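# Move bottle TB from fridge bin to bench

## Task

Lift the bottle marked TB out of the bin inside the refrigerator and set it upright on the bench, keep the second bottle upright inside the refrigerator, and close the refrigerator door. If no bottle carries the TB marking, take neither out, close the door, and press the CALL key on the operator panel until it latches down. A wrong call cannot be undone, so check the markings first.

## Robot and tools

Robot: two six-joint arms, left_arm and right_arm. Each rides a carriage on one shared floor track along y at x = 0. left_rail, carrying left_arm, is always the +y carriage; right_rail carries right_arm. These names do not match image sides. Each arm base sits at x = 0, y = its carriage position_m, z = 0.04 m, facing +x.

Scene frame (all reported positions): fixed to the table, table top z = 0, +z up, +x the direction the arms face, +y toward their left, track y = 0 at its middle. The table starts at x = 0.17 m. Anything that falls off the table, or is set on the track or the metal strip beside it, fails the task.

execute_actions takes "actions" (run in order) and optional "cameras" (names to return; omitted, null or ["all"] gives all, [] gives none). An empty actions list just reports state and images. Each action may hold "rows", "steps", "until", and rail commands.

rows: up to 15 rows, one per control step of 1/30 s. Every row is one flat list of 18 numbers in [-1, 1] covering both arms, even if one arm stays still: left dx, dy, dz, rx, ry, rz, left gripper position, force_limit, speed, then the same nine for the right arm. dx..rz are an offset, not a pose: measured from that arm's Hand target as it stood when the action began, along that Hand target's own axes. All rows of one action count from that same start, not from the previous row; a new action starts from the new Hand target, so sending the same offset again moves further. Scale: 1.0 = 0.6 m for dx, dy, dz and 180 degrees for rx, ry, rz, which form one rotation vector. The commanded orientation is clipped each step to within 32 degrees of the measured one. Raise offsets gradually (about 0.01 more per row is 0.18 m/s) to avoid jerks that shake loose a held part.

Gripper numbers are commands, not offsets. position: +1 fully open (140 mm), about -0.8 where pads touch, -1 closes until blocked. force_limit (-1 to +1) sets squeeze: roughly 14 N at -1, 40 N at 0, 58 N at +1 for parts up to 40 mm wide. speed: -1 about 30 mm/s, 0 about 140, +1 about 250; faster closing grips harder. Both start at +1. To leave a gripper unchanged, resend its last three numbers; a 0 is a real command. left_arm fingers can fold: grip with the outer quarter of the pads near the fingertips; gripping nearer the palm may hold loosely or slip, and pressing the fingertips into a surface folds them. right_arm fingers are rigid.

steps: 1 to 450 (at least one per row, default 15). After the rows end the arm keeps heading to the last row's target, so allow enough steps for long moves. until: ends the action early when rail conditions hold, e.g. {"right_rail": {"position_status": ["!=", "moving"]}} or {"all": {"status": "ended"}}; numbers need a comparison ("=", "!=", "<", "<=", ">", ">="). It does not watch arms.

Rails: {"left_rail": {"position_m": ...}} (left -0.8 to 1.5 m, right -1.5 to 0.8 m) is an absolute place on the track; speed_m_s 0.01 to 1, acceleration_factor 0.1 to 1; {"stop": true} brakes. Any out-of-range value or unknown name rejects the whole call. After sending position_m, wait with an until action; let the carriage arrive before aiming its gripper at a scene point. Keep carriages at least 0.78 m apart. Rows ride along with a moving carriage.

Result lines: end_effector_position (m, point between closed pads; fingertips reach about 33 mm beyond at small gaps) and end_effector_quat_wxyz in the scene frame; Hand target (what the next offsets count from); Joint positions/velocities/torques (rail first); Tool commands; object_status: 0 moving, 1 blocked while opening, 2 blocked while closing (a grip), 3 reached target or pads met (maybe nothing held); position_measured in counts (3 open, 230 pads met); Wrist force/torque in the gripper axes; rail position_m, position_status (moving, done, contact_stop, time_out, stopped, stopped_with_arm, stopped_for_other_arm, stopped_for_other_carriage) and position_answer (taken/not_taken). Gripper axes: fingers point along +z, close along y; a block juts about 10 cm toward +x. If an arm rests short of its Hand target, send the gap as an offset.

zoom_image: {"camera", "region": [x0, y0, x1, y1]} in image pixels, at most 504 by 504, from the newest images; use it to read the bottle letters. Cameras: cam_high, cam_low, cam_bench_left, cam_bench_mid, cam_bench_right, cam_left_wrist, cam_right_wrist, each 896x504.

zero_wrist_force {"arm"} subtracts the current wrist reading from later ones. finished_scene ends the scene for good; the goal must stay true without the robot.

Avoid: contact torque reaching joint limits (elbow 133, wrist joints 48 N m) or outside force near 150 N, which stop the arm for 10 s; any contact between the two arms; hard hits on fixed things; releasing a moving part or dropping it from height; twisting stiff things; stretched or straining arms that overheat motors (85 C brakes the arm). Thinking time lets the scene run on.

Each tool is called after "Emit:" by a JSON object that holds its "name" and its "arguments", one argument or row to a line.

## Session

Emit:
{"name": "execute_actions", "arguments": {
  "actions": []
}}

Scene clock: 0.00 s.
left_arm: end_effector_position=(+0.3563, +1.2407, +0.5790) position_measured=3 object_status=3 end_effector_quat_wxyz=(+0.000, +0.000, +1.000, +0.000) | right_arm: end_effector_position=(+0.3563, -1.2884, +0.5790) position_measured=3 object_status=3 end_effector_quat_wxyz=(+0.000, +0.000, +1.000, +0.000)
Joint positions: left_arm=[1.162 -0.281 -2.157 1.821 -1.235 -1.571 -0.281] | right_arm=[-1.367 -0.28 -2.157 1.821 -1.235 -1.571 -0.28]
Joint velocities: within noise
Joint torques (N m): no reading
Wrist force (N): no reading
Wrist torque (N m): no reading
Wrist force, peak (N): no reading
Hand target: left_arm +0.3563, +1.2407, +0.5790; +0.000, +0.000, +1.000, +0.000 | right_arm +0.3563, -1.2884, +0.5790; +0.000, +0.000, +1.000, +0.000
Tool commands: left_gripper/position=+1.0 left_gripper/force_limit=+1.0 left_gripper/speed=+1.0 right_gripper/position=+1.0 right_gripper/force_limit=+1.0 right_gripper/speed=+1.0
left_rail: position_m=1.162 position_status=done
right_rail: position_m=-1.367 position_status=done

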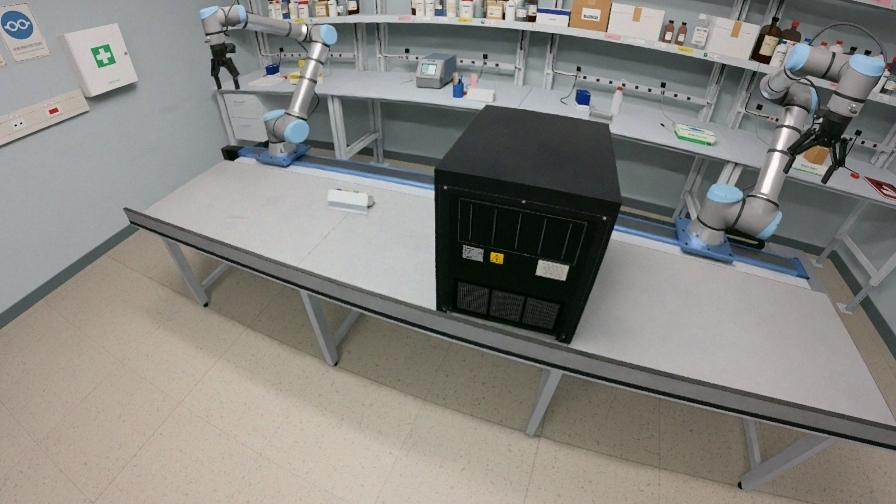

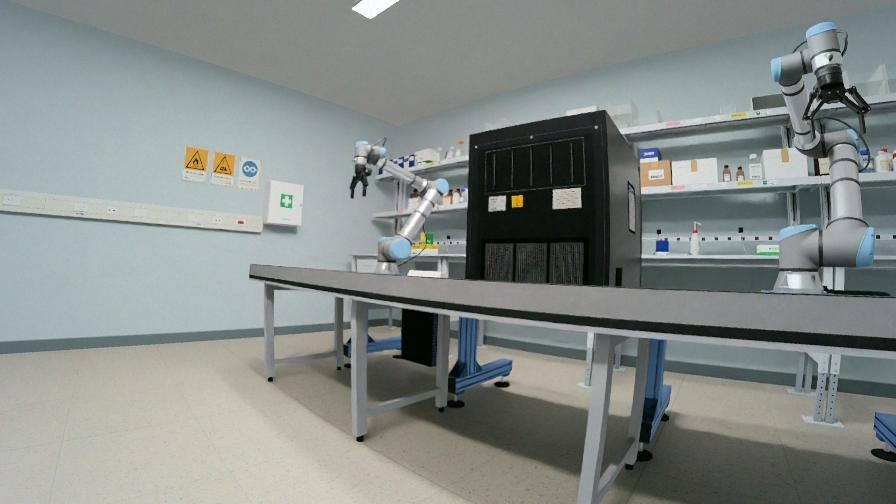

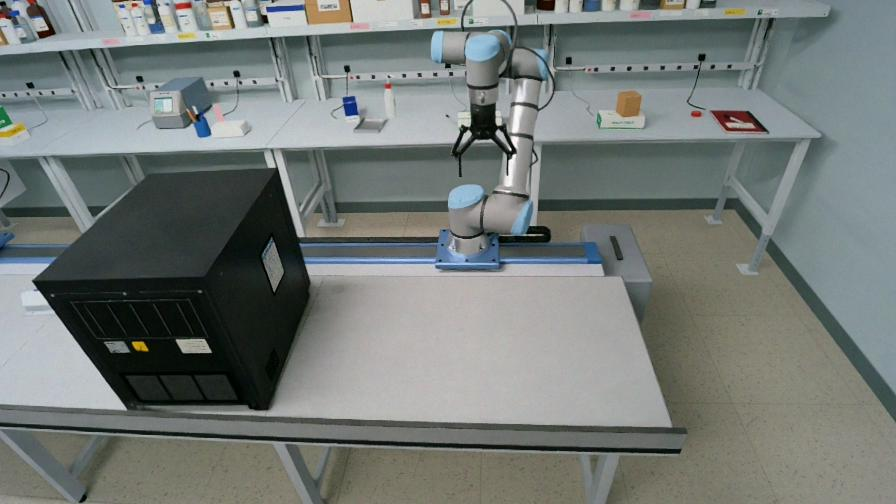

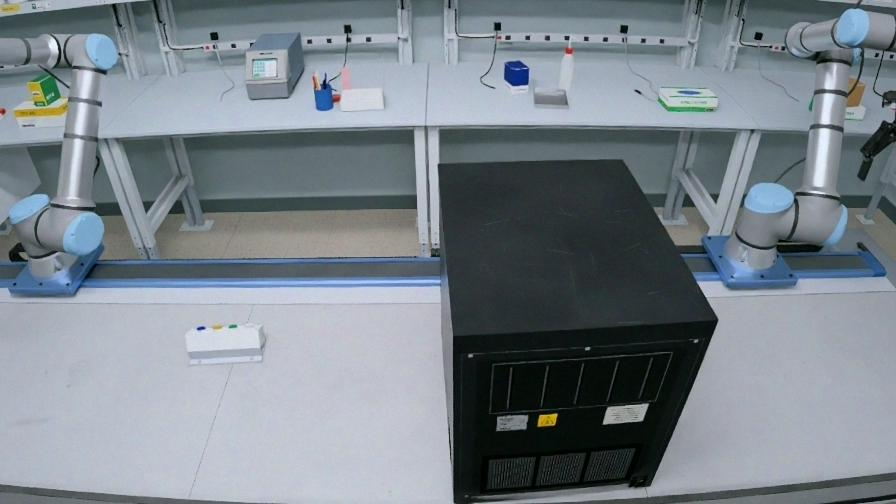

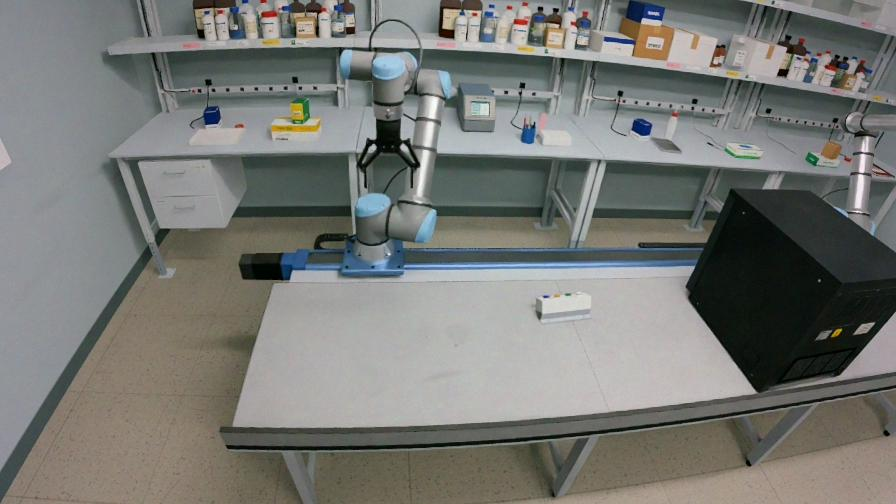

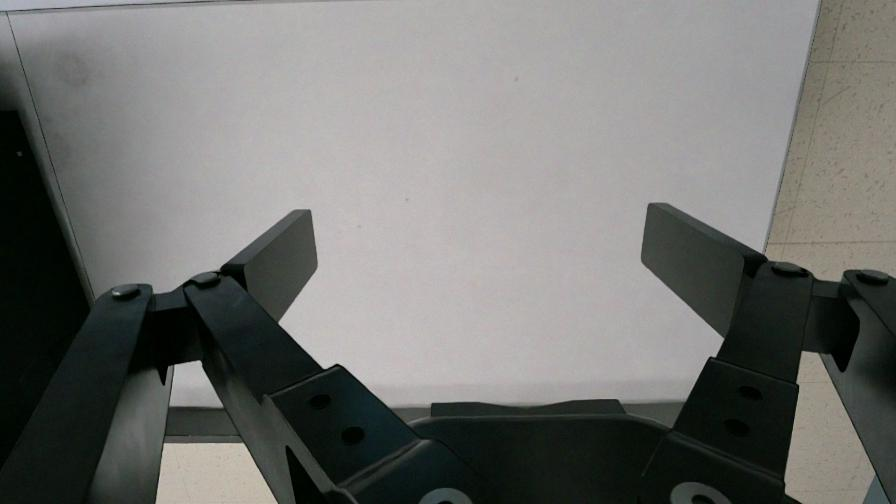

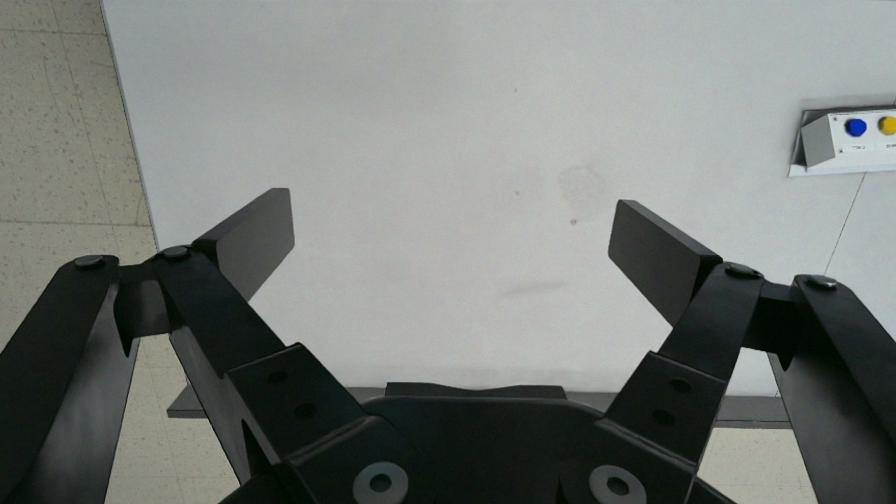

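Emit:
{"name": "zoom_image", "arguments": {
  "camera": "cam_bench_mid",
  "region": [160, 300, 300, 380]
}}

Emit:
{"name": "zoom_image", "arguments": {
  "camera": "cam_bench_left",
  "region": [20, 150, 340, 420]
}}

Emit:
{"name": "zoom_image", "arguments": {
  "camera": "cam_right_wrist",
  "region": [760, 80, 896, 200]
}}

Emit:
{"name": "zoom_image", "arguments": {
  "camera": "cam_bench_right",
  "region": [640, 170, 896, 400]
}}

Scaled by 3.600 from the camera's 896x504 image, which has a finer 1280x720 frame.

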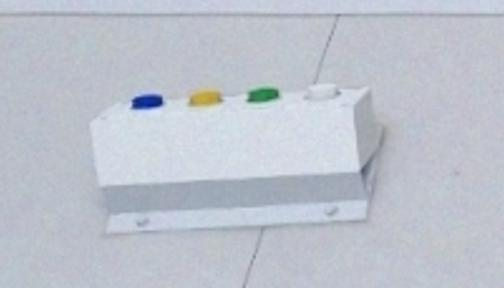

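Scaled by 1.575 from the camera's 896x504 image, which has a finer 1280x720 frame.

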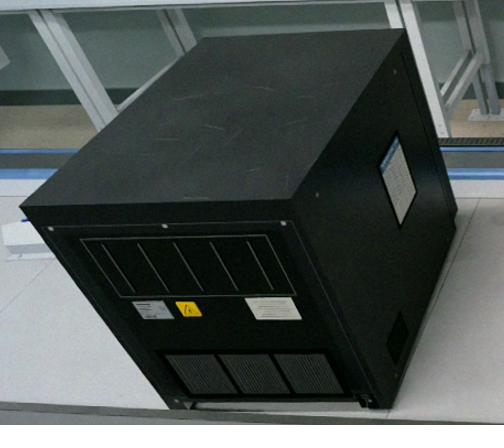

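Scaled by 3.706 from the camera's 896x504 image, which has a finer 1280x720 frame.

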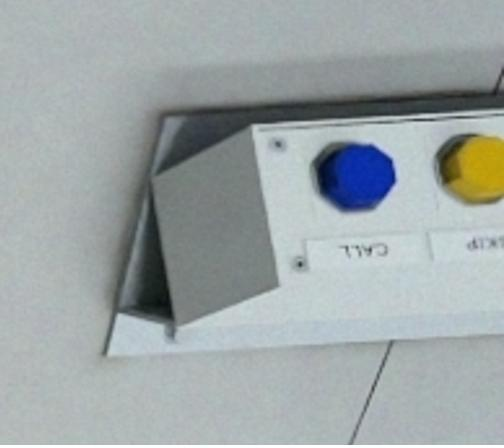

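Scaled by 1.969 from the camera's 896x504 image, which has a finer 1280x720 frame.

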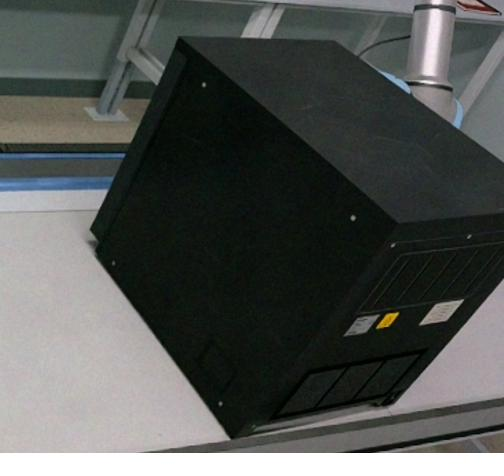

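Emit:
{"name": "execute_actions", "arguments": {
  "actions": [
    {"right_rail":{"position_m":-0.75,"speed_m_s":0.5,"acceleration_factor":0.5},"steps":150,"until":{"right_rail":{"position_status":["!=","moving"]}}},
    {"rows":[[0,0,0,0,0,0,1,1,1,0.021,0.0713,0,0,0,-0.0389,1,1,1]],"steps":9},
    {"rows":[[0,0,0,0,0,0,1,1,1,0.021,0.0713,0,0,0,-0.0389,1,1,1]],"steps":9},
    {"rows":[[0,0,0,0,0,0,1,1,1,0.021,0.0713,0,0,0,-0.0389,1,1,1]],"steps":9},
    {"rows":[[0,0,0,0,0,0,1,1,1,0.021,0.0713,0,0,0,-0.0389,1,1,1]],"steps":9},
    {"rows":[[0,0,0,0,0,0,1,1,1,0.021,0.0713,0,0,0,-0.0389,1,1,1]],"steps":9},
    {"rows":[[0,0,0,0,0,0,1,1,1,0.021,0.0713,0,0,0,-0.0389,1,1,1]],"steps":9},
    {"rows":[[0,0,0,0,0,0,1,1,1,0.021,0.0713,0,0,0,-0.0389,1,1,1]],"steps":9},
    {"rows":[[0,0,0,0,0,0,1,1,1,0.021,0.0713,0,0,0,-0.0389,1,1,1]],"steps":30}
  ],
  "cameras": ["cam_right_wrist"]
}}

Scene clock: 92.20 s.
left_arm: end_effector_position=(+0.3563, +1.2407, +0.5790) position_measured=3 object_status=3 end_effector_quat_wxyz=(+0.000, +0.000, +1.000, +0.000) | right_arm: end_effector_position=(+0.1317, -0.4123, +0.5790) position_measured=3 object_status=3 end_effector_quat_wxyz=(+0.000, -0.470, +0.883, +0.000)
Joint positions: left_arm=[1.162 -0.281 -2.157 1.821 -1.235 -1.571 -0.28] | right_arm=[-0.75 0.698 -2.161 1.823 -1.232 -1.571 -0.28]
Joint torques (N m): left_arm=[1.15 -2.64 -47.24 -4.87 1.03 -0.43] | right_arm=[12.99 21.09 -51.87 -7.67 -3.99 1.72]
Wrist force (N): left_arm=[0.0 -0.4 0.0] | right_arm=[-0.1 -0.1 0.1]
Wrist torque (N m): left_arm=[-0.09 -0.01 0.00] | right_arm=[-0.01 0.04 -0.10]
Wrist force, peak (N): left_arm=[-0.2 -0.7 -0.1] | right_arm=[-2.6 -7.1 -0.2]
Hand target: left_arm +0.3563, +1.2407, +0.5790; +0.000, +0.000, +1.000, +0.000 | right_arm +0.1317, -0.4123, +0.5790; +0.000, -0.470, +0.883, +0.000
Off the commanded pose: left_arm 0.000 m, 0 deg | right_arm 0.000 m, 0 deg.
left_rail: position_m=1.162 position_status=done
right_rail: position_m=-0.750 speed_m_s=0.50 position_status=done
camera_calibration:
cam_right_wrist: T_world_to_cam=[[-0.85437, 0.519643, 0.0046995, 0.327441], [0.481731, 0.78858, 0.382201, 0.0312696], [0.194902, 0.328805, -0.924067, 0.828359], [0, 0, 0, 1]] pos_world=[0.103243, -0.46718, 0.75197]
Images, in order (width x height): cam_right_wrist 896x504.

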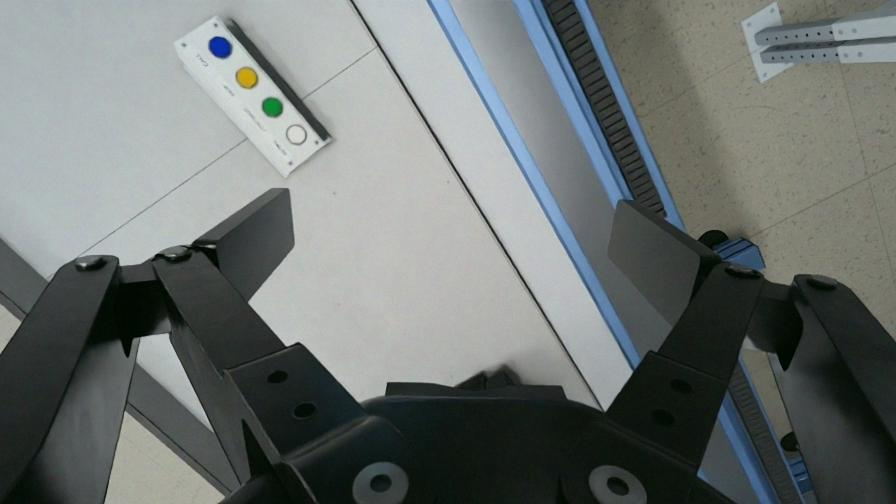

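Emit:
{"name": "execute_actions", "arguments": {
  "actions": [
    {"rows":[[0,0,0,0,0,0,1,1,1,-0.014,0.05,0.02,0,-0.0556,0,1,1,1]],"steps":9},
    {"rows":[[0,0,0,0,0,0,1,1,1,-0.010,0.05,0.022,0,-0.0556,0,1,1,1]],"steps":9},
    {"rows":[[0,0,0,0,0,0,1,1,1,-0.006,0.05,0.0235,0,-0.0556,0,1,1,1]],"steps":9},
    {"rows":[[0,0,0,0,0,0,1,1,1,-0.002,0.05,0.024,0,-0.0556,0,1,1,1]],"steps":9},
    {"rows":[[0,0,0,0,0,0,1,1,1,0.002,0.05,0.024,0,-0.0556,0,1,1,1]],"steps":9},
    {"rows":[[0,0,0,0,0,0,1,1,1,0.006,0.05,0.0235,0,-0.0556,0,1,1,1]],"steps":9},
    {"rows":[[0,0,0,0,0,0,1,1,1,0.010,0.05,0.022,0,-0.0556,0,1,1,1]],"steps":9},
    {"rows":[[0,0,0,0,0,0,1,1,1,0.014,0.05,0.02,0,-0.0556,0,1,1,1]],"steps":9},
    {"rows":[[0,0,0,0,0,0,1,1,1,0.017,0.05,0.017,0,-0.0556,0,1,1,1]],"steps":30}
  ],
  "cameras": ["cam_right_wrist","cam_bench_mid"]
}}

Scene clock: 122.20 s.
left_arm: end_effector_position=(+0.3563, +1.2407, +0.5790) position_measured=3 object_status=3 end_effector_quat_wxyz=(+0.000, +0.000, +1.000, +0.000) | right_arm: end_effector_position=(-0.0502, -0.1992, +0.4719) position_measured=3 object_status=3 end_effector_quat_wxyz=(+0.625, -0.332, +0.624, +0.332)
Joint positions: left_arm=[1.162 -0.281 -2.157 1.821 -1.235 -1.571 -0.28] | right_arm=[-0.75 1.797 -1.558 2.56 -4.145 -2.39 -0.001]
Joint torques (N m): left_arm=[-0.5 -1.46 -47.89 -4.21 0.86 -0.44] | right_arm=[13.62 -5.23 -31.85 -5.22 -4.32 -2.64]
Wrist force (N): left_arm=[-0.1 -0.3 0.2] | right_arm=[-2.2 0.3 -0.9]
Wrist torque (N m): left_arm=[-0.06 0.01 0.00] | right_arm=[-0.24 0.84 -0.13]
Wrist force, peak (N): left_arm=[-0.1 -0.3 0.6] | right_arm=[-12.2 -1.6 -8.0]
Hand target: left_arm +0.3563, +1.2407, +0.5790; +0.000, +0.000, +1.000, +0.000 | right_arm -0.0502, -0.1991, +0.4719; +0.625, -0.332, +0.624, +0.332
Off the commanded pose: left_arm 0.000 m, 0 deg | right_arm 0.000 m, 0 deg.
left_rail: position_m=1.162 position_status=done
right_rail: position_m=-0.750 speed_m_s=0.50 position_status=done
camera_calibration:
cam_right_wrist: T_world_to_cam=[[-0.830954, 0.554374, -0.0467498, 0.0940839], [-0.24846, -0.294603, 0.922755, -0.515824], [0.497778, 0.778382, 0.382541, 0.182956], [0, 0, 0, 1]] pos_world=[-0.141054, -0.34653, 0.410389]
Images, in order (width x height): cam_bench_mid 896x504, cam_right_wrist 896x504.

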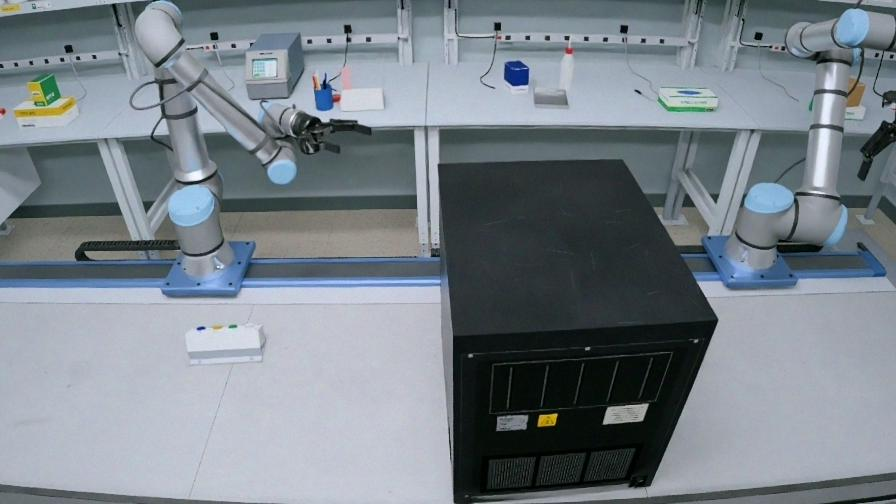

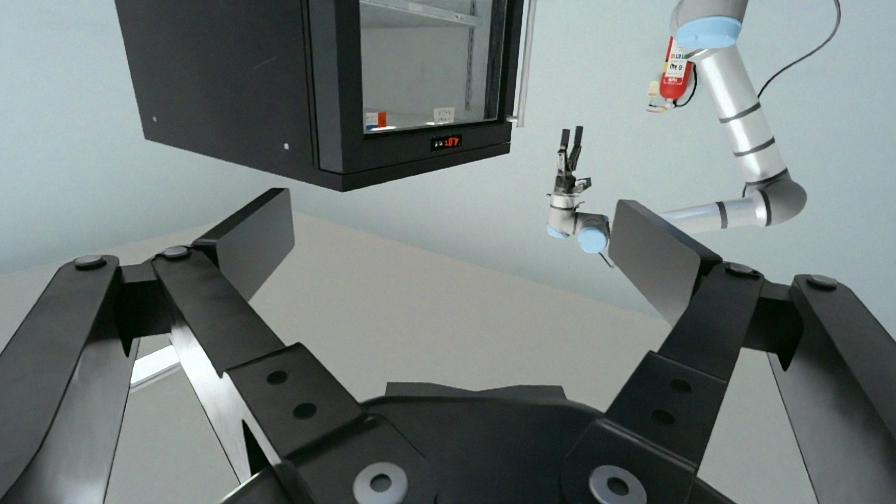

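Emit:
{"name": "zoom_image", "arguments": {
  "camera": "cam_right_wrist",
  "region": [100, 0, 560, 200]
}}

Scaled by 1.096 from the camera's 896x504 image, which has a finer 1280x720 frame.

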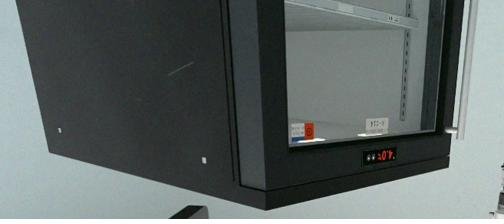

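Emit:
{"name": "execute_actions", "arguments": {
  "actions": [
    {"rows":[[0,0,0,0,0,0,1,1,1,0.07,0.0277,-0.0187,0.0167,0,0,1,1,1]],"steps":9},
    {"rows":[[0,0,0,0,0,0,1,1,1,0.07,0.0277,-0.0187,0.0167,0,0,1,1,1]],"steps":9},
    {"rows":[[0,0,0,0,0,0,1,1,1,0.07,0.0277,-0.0187,0.0167,0,0,1,1,1]],"steps":9},
    {"rows":[[0,0,0,0,0,0,1,1,1,0.07,0.0277,-0.0187,0.0167,0,0,1,1,1]],"steps":9},
    {"rows":[[0,0,0,0,0,0,1,1,1,0.07,0.0277,-0.0187,0.0167,0,0,1,1,1]],"steps":30}
  ],
  "cameras": ["cam_right_wrist"]
}}

Emit:
{"name": "zoom_image", "arguments": {
  "camera": "cam_right_wrist",
  "region": [100, 0, 600, 270]
}}

Scene clock: 147.70 s.
left_arm: end_effector_position=(+0.3563, +1.2407, +0.5790) position_measured=3 object_status=3 end_effector_quat_wxyz=(+0.000, +0.000, +1.000, +0.000) | right_arm: end_effector_position=(-0.0782, -0.1998, +0.4182) position_measured=3 object_status=3 end_effector_quat_wxyz=(+0.631, -0.313, +0.636, +0.315)
Joint positions: left_arm=[1.162 -0.281 -2.157 1.821 -1.235 -1.571 -0.28] | right_arm=[-0.75 1.913 -1.371 2.517 -4.277 -2.564 0.016]
Joint torques (N m): left_arm=[-1.32 -0.73 -46.85 -3.96 0.59 -0.39] | right_arm=[-9.63 -52.08 -9.53 1.83 3.12 -2.77]
Wrist force (N): left_arm=[0.0 -0.2 0.0] | right_arm=[-2.4 0.7 -1.2]
Wrist torque (N m): left_arm=[-0.05 0.01 0.00] | right_arm=[-0.14 0.87 -0.15]
Wrist force, peak (N): left_arm=[0.0 -0.6 0.1] | right_arm=[-9.3 -1.3 -0.9]
Hand target: left_arm +0.3563, +1.2407, +0.5790; +0.000, +0.000, +1.000, +0.000 | right_arm -0.0782, -0.1998, +0.4182; +0.631, -0.313, +0.636, +0.315 (not the last commanded pose)
Off the commanded pose: left_arm 0.000 m, 0 deg | right_arm 0.047 m, 3 deg.
left_rail: position_m=1.162 position_status=done
right_rail: position_m=-0.750 speed_m_s=0.50 position_status=done
pose unreachable (right arm): on one or more control steps of this call, first in action 1 (counted from 0), this arm could not follow its commanded pose, so it was not sent that pose on those steps. It may still have moved: this result reports where it is.
cause: moving toward the commanded pose would bring two parts of the arm too close to each other (its gripper and another part of the arm, with joints 5 (wrist 1) to 7 (wrist 3) between them, 13 mm apart when it was first held).
camera_calibration:
cam_right_wrist: T_world_to_cam=[[-0.798102, 0.601173, -0.0402913, 0.0779549], [-0.256344, -0.278277, 0.925662, -0.471902], [0.545271, 0.749101, 0.3762, 0.218417], [0, 0, 0, 1]] pos_world=[-0.17785, -0.3418, 0.357794]
Images, in order (width x height): cam_right_wrist 896x504.

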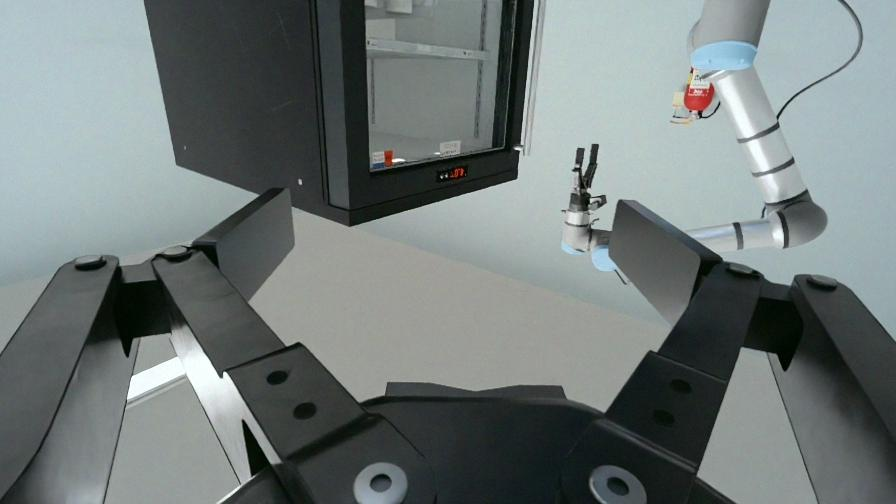

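Scaled by 1.008 from the camera's 896x504 image, which has a finer 1280x720 frame.

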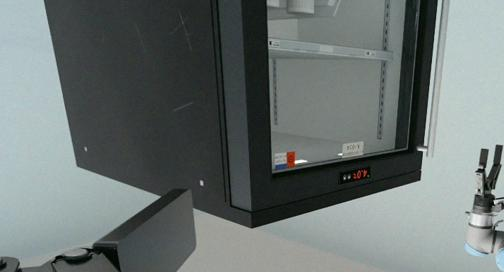

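Emit:
{"name": "execute_actions", "arguments": {
  "actions": [
    {"rows":[[-0.0145,-0.1315,0,0,0,0.0694,1,1,1,0,0,0,0,0,0,1,1,1]],"steps":13},
    {"rows":[[-0.0145,-0.1315,0,0,0,0.0694,1,1,1,0,0,0,0,0,0,1,1,1]],"steps":13},
    {"rows":[[-0.0145,-0.1315,0,0,0,0.0694,1,1,1,0,0,0,0,0,0,1,1,1]],"steps":13},
    {"rows":[[-0.0145,-0.1315,0,0,0,0.0694,1,1,1,0,0,0,0,0,0,1,1,1]],"steps":13},
    {"rows":[[-0.0145,-0.1315,0,0,0,0.0694,1,1,1,0,0,0,0,0,0,1,1,1]],"steps":13},
    {"rows":[[-0.0145,-0.1315,0,0,0,0.0694,1,1,1,0,0,0,0,0,0,1,1,1]],"steps":13},
    {"rows":[[-0.0145,-0.1315,0,0,0,0.0694,1,1,1,0,0,0,0,0,0,1,1,1]],"steps":13},
    {"rows":[[-0.0145,-0.1315,0,0,0,0.0694,1,1,1,0,0,0,0,0,0,1,1,1]],"steps":15},
    {"rows":[[0,0,0,0,0,0.0694,1,1,1,0,0,0,0,0,0,1,1,1]],"steps":9},
    {"rows":[[0,0,0,0,0,0.0694,1,1,1,0,0,0,0,0,0,1,1,1]],"steps":9},
    {"rows":[[0,0,0,0,0,0.0694,1,1,1,0,0,0,0,0,0,1,1,1]],"steps":9},
    {"rows":[[0,0,0,0,0,0.0694,1,1,1,0,0,0,0,0,0,1,1,1]],"steps":9},
    {"rows":[[0,0,0,0,0,0.0694,1,1,1,0,0,0,0,0,0,1,1,1]],"steps":9},
    {"rows":[[0,0,0,0,0,0.0694,1,1,1,0,0,0,0,0,0,1,1,1]],"steps":9},
    {"rows":[[0,0,0,0,0,0.0694,1,1,1,0,0,0,0,0,0,1,1,1]],"steps":9},
    {"rows":[[0,0,0,0,0,0.0694,1,1,1,0,0,0,0,0,0,1,1,1]],"steps":9},
    {"rows":[[0,0,0,0,0,0.0694,1,1,1,0,0,0,0,0,0,1,1,1]],"steps":9},
    {"rows":[[0,0,0,0,0,0.0694,1,1,1,0,0,0,0,0,0,1,1,1]],"steps":30}
  ],
  "cameras": ["cam_left_wrist","cam_bench_mid"]
}}

Scene clock: 191.17 s.
left_arm: end_effector_position=(+0.0168, +0.7971, +0.5790) position_measured=3 object_status=3 end_effector_quat_wxyz=(+0.000, +0.924, -0.382, +0.000) | right_arm: end_effector_position=(-0.0782, -0.1998, +0.4182) position_measured=3 object_status=3 end_effector_quat_wxyz=(+0.631, -0.313, +0.636, +0.315)
Joint positions: left_arm=[1.162 -2.022 -2.156 1.821 -1.236 -1.571 1.903] | right_arm=[-0.75 1.913 -1.371 2.517 -4.277 -2.564 0.016]
Joint torques (N m): left_arm=[13.68 15.71 -55 -8.18 -1.93 2] | right_arm=[-10.92 -52.34 -9.68 1.31 2.87 -2.88]
Wrist force (N): left_arm=[0.1 -0.3 0.4] | right_arm=[-2.1 0.6 -1.3]
Wrist torque (N m): left_arm=[-0.08 -0.03 -0.14] | right_arm=[-0.16 0.80 -0.15]
Wrist force, peak (N): left_arm=[2.6 8.1 -0.5] | right_arm=[-2.8 0.5 -1.3]
Hand target: left_arm +0.0168, +0.7971, +0.5790; +0.000, +0.924, -0.382, +0.000 | right_arm -0.0782, -0.1998, +0.4182; +0.631, -0.313, +0.636, +0.315
Off the commanded pose: left_arm 0.000 m, 0 deg | right_arm 0.000 m, 0 deg.
left_rail: position_m=1.162 position_status=done
right_rail: position_m=-0.750 speed_m_s=0.50 position_status=done
camera_calibration:
cam_left_wrist: T_world_to_cam=[[-0.727258, -0.686215, -0.0143036, 0.583639], [-0.647673, 0.679214, 0.345237, -0.731128], [-0.227192, 0.26034, -0.938407, 0.521354], [0, 0, 0, 1]] pos_world=[0.0693715, 0.761365, 0.750003]
Images, in order (width x height): cam_bench_mid 896x504, cam_left_wrist 896x504.

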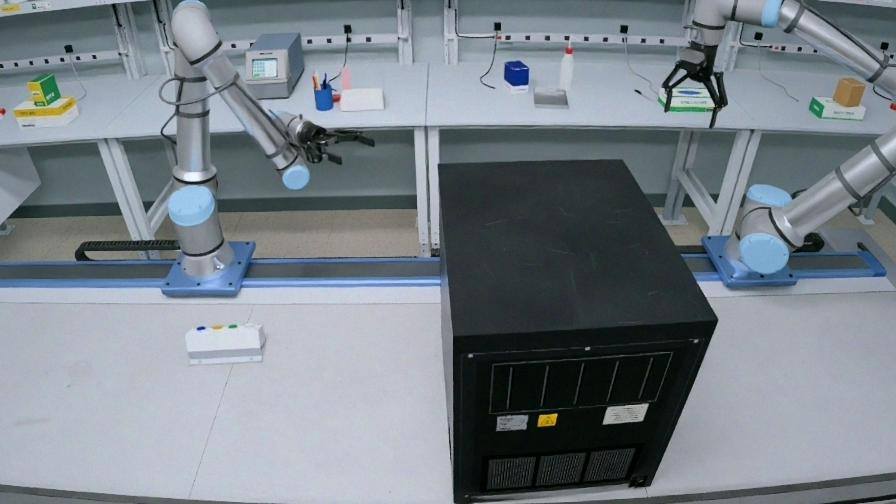

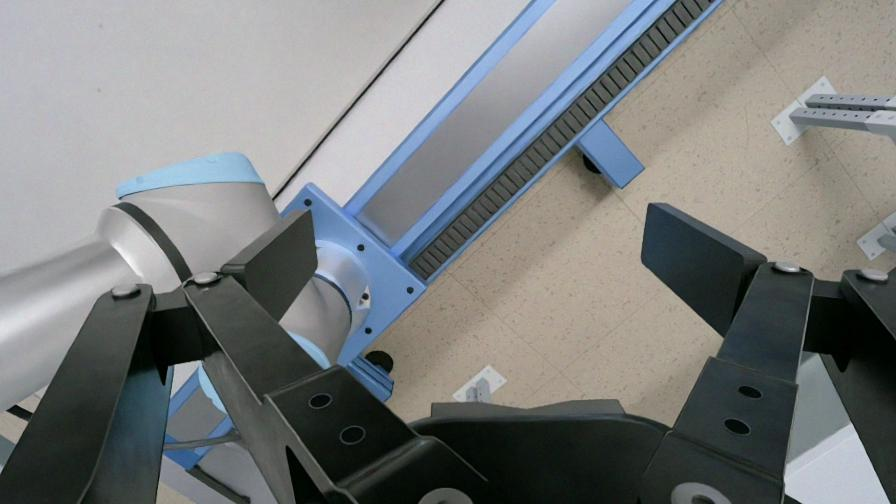

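Emit:
{"name": "execute_actions", "arguments": {
  "actions": [
    {"rows":[[0.021,0.0255,0.024,0,0.0556,0,1,1,1,0,0,0,0,0,0,1,1,1]],"steps":9},
    {"rows":[[0.0166,0.0255,0.027,0,0.0556,0,1,1,1,0,0,0,0,0,0,1,1,1]],"steps":9},
    {"rows":[[0.0116,0.0255,0.0295,0,0.0556,0,1,1,1,0,0,0,0,0,0,1,1,1]],"steps":9},
    {"rows":[[0.0063,0.0255,0.031,0,0.0556,0,1,1,1,0,0,0,0,0,0,1,1,1]],"steps":9},
    {"rows":[[0.0008,0.0255,0.0318,0,0.0556,0,1,1,1,0,0,0,0,0,0,1,1,1]],"steps":9},
    {"rows":[[-0.0047,0.0255,0.0314,0,0.0556,0,1,1,1,0,0,0,0,0,0,1,1,1]],"steps":9},
    {"rows":[[-0.010,0.0255,0.030,0,0.0556,0,1,1,1,0,0,0,0,0,0,1,1,1]],"steps":9},
    {"rows":[[-0.0152,0.0255,0.0279,0,0.0556,0,1,1,1,0,0,0,0,0,0,1,1,1]],"steps":9},
    {"rows":[[-0.0198,0.0255,0.0248,0,0.0556,0,1,1,1,0,0,0,0,0,0,1,1,1]],"steps":30}
  ],
  "cameras": ["cam_left_wrist","cam_bench_mid"]
}}

Scene clock: 209.93 s.
left_arm: end_effector_position=(+0.0001, +0.6194, +0.4506) position_measured=3 object_status=3 end_effector_quat_wxyz=(+0.270, +0.653, -0.270, +0.654) | right_arm: end_effector_position=(-0.0782, -0.1998, +0.4182) position_measured=3 object_status=3 end_effector_quat_wxyz=(+0.631, -0.313, +0.636, +0.315)
Joint positions: left_arm=[1.162 -2.711 -1.858 2.288 -0.427 -0.357 -0.003] | right_arm=[-0.75 1.913 -1.371 2.517 -4.277 -2.564 0.016]
Joint torques (N m): left_arm=[13.41 -2.57 -46.95 4.42 -2.39 -1.86] | right_arm=[-9.75 -53.24 -10.34 1.63 2.36 -3.18]
Wrist force (N): left_arm=[0.4 -2.1 0.7] | right_arm=[-2.4 0.3 -1.0]
Wrist torque (N m): left_arm=[-0.33 -0.69 0.31] | right_arm=[-0.24 0.85 -0.15]
Wrist force, peak (N): left_arm=[10.6 -4.9 -3.6] | right_arm=[-2.7 0.4 -1.3]
Hand target: left_arm +0.0002, +0.6194, +0.4506; +0.270, +0.653, -0.270, +0.654 | right_arm -0.0782, -0.1998, +0.4182; +0.631, -0.313, +0.636, +0.315
Off the commanded pose: left_arm 0.000 m, 0 deg | right_arm 0.000 m, 0 deg.
left_rail: position_m=1.162 position_status=done
right_rail: position_m=-0.750 speed_m_s=0.50 position_status=done
camera_calibration:
cam_left_wrist: T_world_to_cam=[[-0.6948, -0.718508, -0.0316257, 0.475523], [-0.226499, 0.260338, -0.938575, 0.260953], [0.682606, -0.644958, -0.343624, 0.735949], [0, 0, 0, 1]] pos_world=[-0.112865, 0.748387, 0.512853]
Images, in order (width x height): cam_bench_mid 896x504, cam_left_wrist 896x504.

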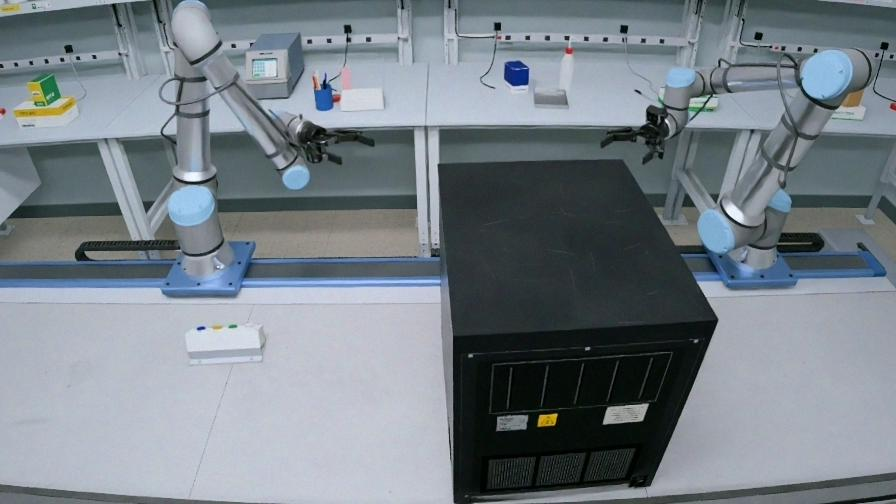

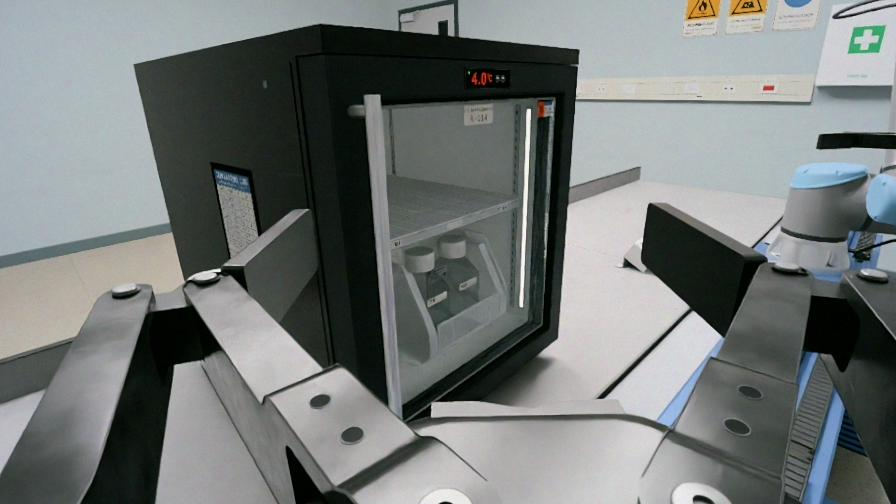

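Excellent view.

Emit:
{"name": "zoom_image", "arguments": {
  "camera": "cam_left_wrist",
  "region": [370, 210, 550, 380]
}}

Emit:
{"name": "zoom_image", "arguments": {
  "camera": "cam_left_wrist",
  "region": [280, 40, 600, 420]
}}

Scaled by 2.800 from the camera's 896x504 image, which has a finer 1280x720 frame.

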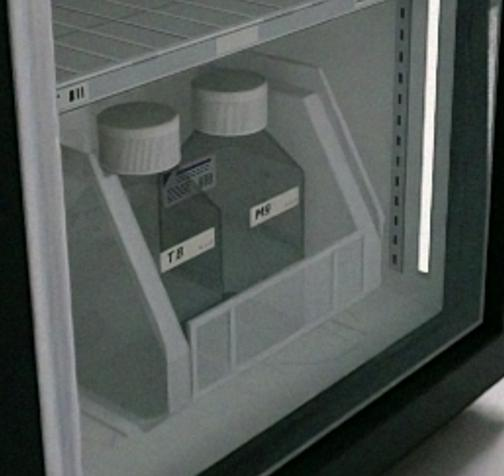

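Scaled by 1.326 from the camera's 896x504 image, which has a finer 1280x720 frame.

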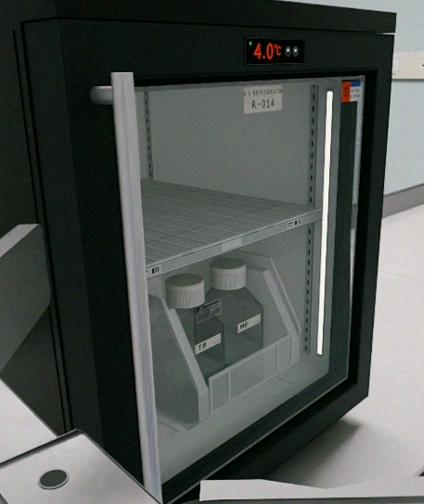

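Emit:
{"name": "zoom_image", "arguments": {
  "camera": "cam_left_wrist",
  "region": [260, 10, 440, 130]
}}

Emit:
{"name": "zoom_image", "arguments": {
  "camera": "cam_left_wrist",
  "region": [280, 260, 460, 430]
}}

Emit:
{"name": "zoom_image", "arguments": {
  "camera": "cam_left_wrist",
  "region": [440, 50, 620, 200]
}}

Scaled by 2.800 from the camera's 896x504 image, which has a finer 1280x720 frame.

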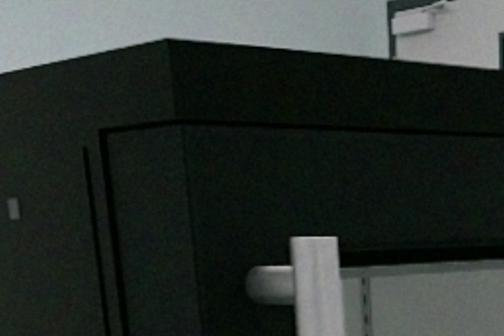

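Scaled by 2.800 from the camera's 896x504 image, which has a finer 1280x720 frame.

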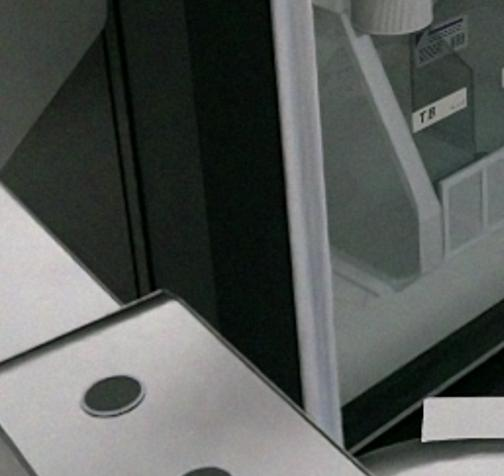

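Scaled by 2.800 from the camera's 896x504 image, which has a finer 1280x720 frame.

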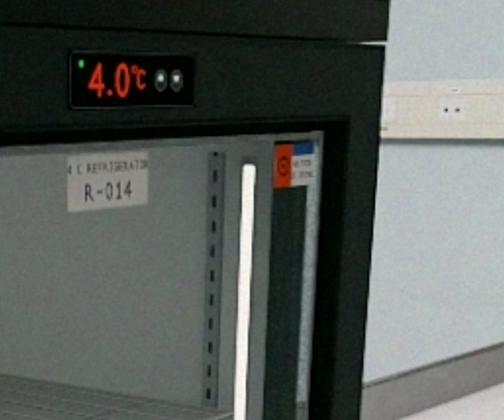

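Emit:
{"name": "execute_actions", "arguments": {
  "actions": [
    {"rows":[[-0.067,-0.02,-0.02,0,0,0,1,1,1,0,0,0,0,0,0,1,1,1]],"steps":9},
    {"rows":[[-0.067,-0.02,-0.02,0,0,0,1,1,1,0,0,0,0,0,0,1,1,1]],"steps":9},
    {"rows":[[-0.067,-0.02,-0.02,0,0,0,1,1,1,0,0,0,0,0,0,1,1,1]],"steps":30}
  ],
  "cameras": ["cam_left_wrist"]
}}

Emit:
{"name": "zoom_image", "arguments": {
  "camera": "cam_left_wrist",
  "region": [240, 0, 520, 160]
}}

Emit:
{"name": "zoom_image", "arguments": {
  "camera": "cam_left_wrist",
  "region": [300, 160, 600, 400]
}}

Scene clock: 248.47 s.
left_arm: end_effector_position=(+0.0001, +0.6702, +0.3300) position_measured=3 object_status=3 end_effector_quat_wxyz=(+0.270, +0.653, -0.270, +0.654) | right_arm: end_effector_position=(-0.0782, -0.1998, +0.4182) position_measured=3 object_status=3 end_effector_quat_wxyz=(+0.631, -0.313, +0.636, +0.315)
Joint positions: left_arm=[1.162 -2.858 -1.791 2.493 -0.7 -0.504 -0.002] | right_arm=[-0.75 1.913 -1.371 2.517 -4.277 -2.564 0.016]
Joint torques (N m): left_arm=[-12.26 -1.27 -27.21 -1.74 -2.11 1.93] | right_arm=[-8.09 -51.94 -9.89 1.63 2.25 -2.84]
Wrist force (N): left_arm=[0.5 -1.7 0.7] | right_arm=[-2.4 0.7 -1.2]
Wrist torque (N m): left_arm=[-0.23 -0.69 0.06] | right_arm=[-0.16 0.87 -0.15]
Wrist force, peak (N): left_arm=[11.0 0.3 2.9] | right_arm=[-2.8 0.5 -1.0]
Hand target: left_arm +0.0001, +0.6702, +0.3300; +0.270, +0.653, -0.270, +0.654 | right_arm -0.0782, -0.1998, +0.4182; +0.631, -0.313, +0.636, +0.315
Off the commanded pose: left_arm 0.000 m, 0 deg | right_arm 0.000 m, 0 deg.
left_rail: position_m=1.162 position_status=done
right_rail: position_m=-0.750 speed_m_s=0.50 position_status=done
camera_calibration:
cam_left_wrist: T_world_to_cam=[[-0.694749, -0.718555, -0.0316485, 0.508261], [-0.226422, 0.260261, -0.938615, 0.134622], [0.682683, -0.644936, -0.343513, 0.727219], [0, 0, 0, 1]] pos_world=[-0.112865, 0.799187, 0.392253]
Images, in order (width x height): cam_left_wrist 896x504.

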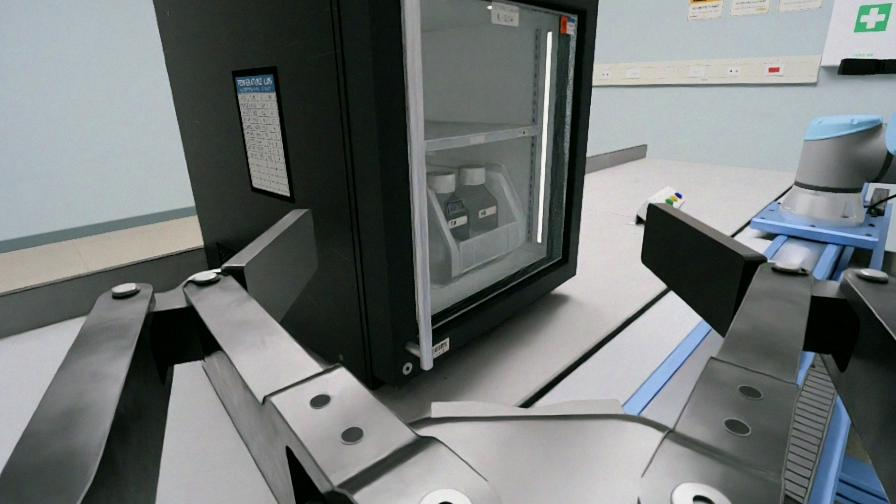

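Scaled by 1.800 from the camera's 896x504 image, which has a finer 1280x720 frame.

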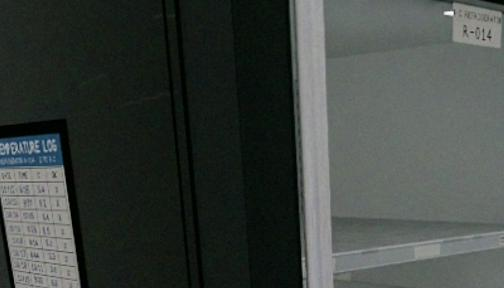

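Scaled by 1.680 from the camera's 896x504 image, which has a finer 1280x720 frame.

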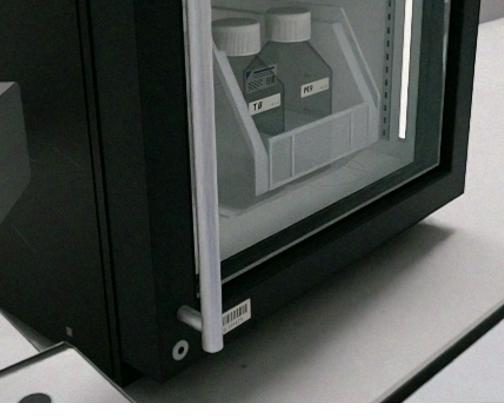

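Emit:
{"name": "execute_actions", "arguments": {
  "actions": [
    {"left_rail":{"position_m":0.95,"speed_m_s":0.3,"acceleration_factor":0.3},"steps":150,"until":{"left_rail":{"position_status":["!=","moving"]}}},
    {"rows":[[0,0,0,0.05,0,0,1,1,1,0,0,0,0,0,0,1,1,1]],"steps":9},
    {"rows":[[0,0,0,0.05,0,0,1,1,1,0,0,0,0,0,0,1,1,1]],"steps":9},
    {"rows":[[0,0,0,0.05,0,0,1,1,1,0,0,0,0,0,0,1,1,1]],"steps":9},
    {"rows":[[0,0,0,0.05,0,0,1,1,1,0,0,0,0,0,0,1,1,1]],"steps":9},
    {"rows":[[0,0,0,0.05,0,0,1,1,1,0,0,0,0,0,0,1,1,1]],"steps":30}
  ],
  "cameras": ["cam_left_wrist"]
}}

Emit:
{"name": "zoom_image", "arguments": {
  "camera": "cam_left_wrist",
  "region": [300, 0, 600, 260]
}}

Scene clock: 329.03 s.
left_arm: end_effector_position=(+0.0001, +0.4581, +0.3300) position_measured=3 object_status=3 end_effector_quat_wxyz=(-0.001, +0.707, +0.001, +0.707) | right_arm: end_effector_position=(-0.0782, -0.1998, +0.4182) position_measured=3 object_status=3 end_effector_quat_wxyz=(+0.631, -0.313, +0.636, +0.315)
Joint positions: left_arm=[0.95 -2.47 -1.346 2.047 -0.7 -0.902 -0.002] | right_arm=[-0.75 1.913 -1.371 2.517 -4.277 -2.564 0.016]
Joint torques (N m): left_arm=[12.16 -39.81 -40.11 5.55 -2.38 -2.05] | right_arm=[-7.33 -52.03 -10.3 1.23 2.72 -2.77]
Wrist force (N): left_arm=[0.4 -2.2 0.6] | right_arm=[-2.6 0.6 -1.1]
Wrist torque (N m): left_arm=[-0.37 -0.65 0.27] | right_arm=[-0.17 0.90 -0.14]
Wrist force, peak (N): left_arm=[-1.2 -8.0 0.5] | right_arm=[-2.8 0.4 -1.2]
Hand target: left_arm +0.0001, +0.4581, +0.3300; -0.001, +0.707, +0.001, +0.707 | right_arm -0.0782, -0.1998, +0.4182; +0.631, -0.313, +0.636, +0.315
Off the commanded pose: left_arm 0.000 m, 0 deg | right_arm 0.000 m, 0 deg.
left_rail: position_m=0.950 speed_m_s=0.30 position_status=done
right_rail: position_m=-0.750 speed_m_s=0.50 position_status=done
camera_calibration:
cam_left_wrist: T_world_to_cam=[[0.0167478, -0.999389, -0.0306736, 0.48407], [-0.344411, 0.0230343, -0.938536, 0.298433], [0.93867, 0.0262827, -0.343815, 0.283042], [0, 0, 0, 1]] pos_world=[-0.171007, 0.469461, 0.392253]
Images, in order (width x height): cam_left_wrist 896x504.

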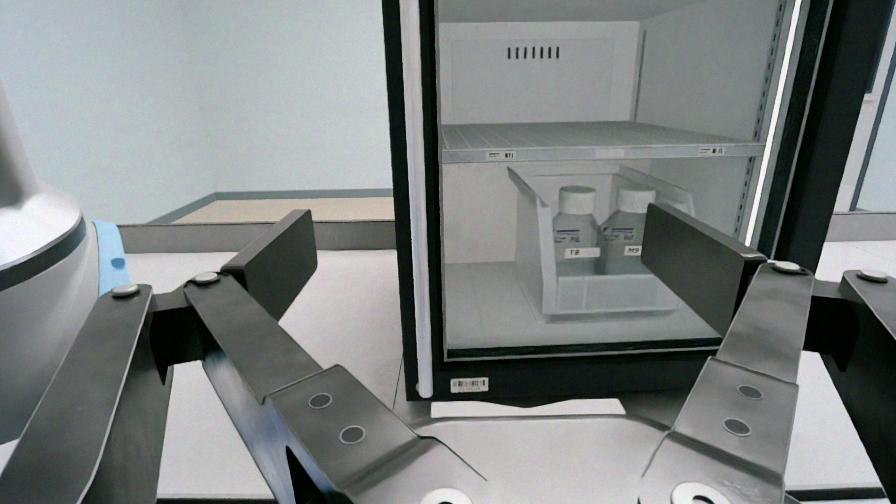

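Scaled by 1.680 from the camera's 896x504 image, which has a finer 1280x720 frame.

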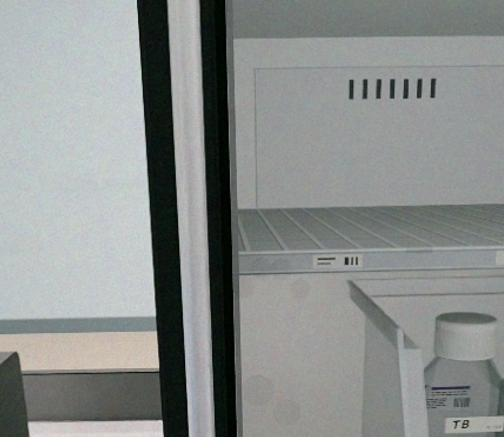

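Emit:
{"name": "execute_actions", "arguments": {
  "actions": [
    {"rows":[[0,-0.0433,0.1,0,0,0,0,1,0,0,0,0,0,0,0,1,1,1]],"steps":12},
    {"rows":[[0,-0.0433,0.1,0,0,0,0,1,0,0,0,0,0,0,0,1,1,1]],"steps":40}
  ],
  "cameras": ["cam_left_wrist"]
}}

Emit:
{"name": "zoom_image", "arguments": {
  "camera": "cam_left_wrist",
  "region": [300, 100, 650, 400]
}}

Scene clock: 361.80 s.
left_arm: end_effector_position=(+0.1200, +0.5103, +0.3300) position_measured=129 object_status=3 end_effector_quat_wxyz=(-0.001, +0.707, +0.001, +0.707) | right_arm: end_effector_position=(-0.0782, -0.1998, +0.4182) position_measured=3 object_status=3 end_effector_quat_wxyz=(+0.631, -0.313, +0.636, +0.315)
Joint positions: left_arm=[0.95 -2.396 -1.511 2.245 -0.732 -0.828 -0.002] | right_arm=[-0.75 1.913 -1.371 2.517 -4.277 -2.564 0.016]
Joint torques (N m): left_arm=[10.97 -52.85 -24.86 1.51 2.55 1.95] | right_arm=[-6.62 -51.19 -10.05 1.62 2.38 -2.85]
Wrist force (N): left_arm=[0.4 -1.9 0.7] | right_arm=[-2.2 0.6 -1.0]
Wrist torque (N m): left_arm=[-0.28 -0.73 0.04] | right_arm=[-0.16 0.82 -0.15]
Wrist force, peak (N): left_arm=[-1.2 2.1 -12.1] | right_arm=[-2.7 0.8 -1.2]
Hand target: left_arm +0.1200, +0.5103, +0.3300; -0.001, +0.707, +0.001, +0.707 | right_arm -0.0782, -0.1998, +0.4182; +0.631, -0.313, +0.636, +0.315
Off the commanded pose: left_arm 0.000 m, 0 deg | right_arm 0.000 m, 0 deg.
left_rail: position_m=0.950 speed_m_s=0.30 position_status=done
right_rail: position_m=-0.750 speed_m_s=0.50 position_status=done
camera_calibration:
cam_left_wrist: T_world_to_cam=[[0.0167822, -0.999391, -0.0305798, 0.534299], [-0.344411, 0.0229343, -0.938539, 0.33867], [0.938669, 0.0262828, -0.343816, 0.169156], [0, 0, 0, 1]] pos_world=[-0.0511065, 0.521761, 0.392353]
Images, in order (width x height): cam_left_wrist 896x504.

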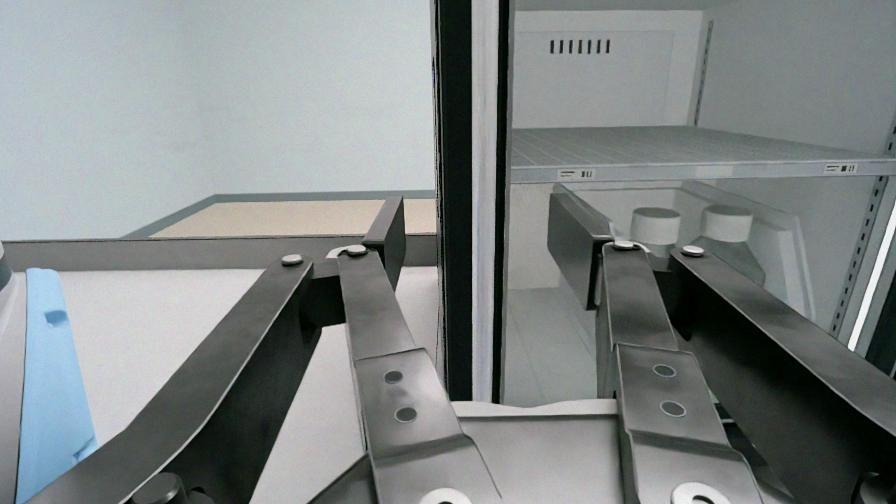

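Scaled by 1.440 from the camera's 896x504 image, which has a finer 1280x720 frame.

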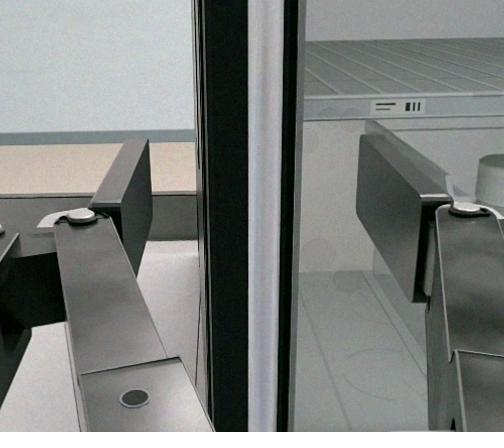

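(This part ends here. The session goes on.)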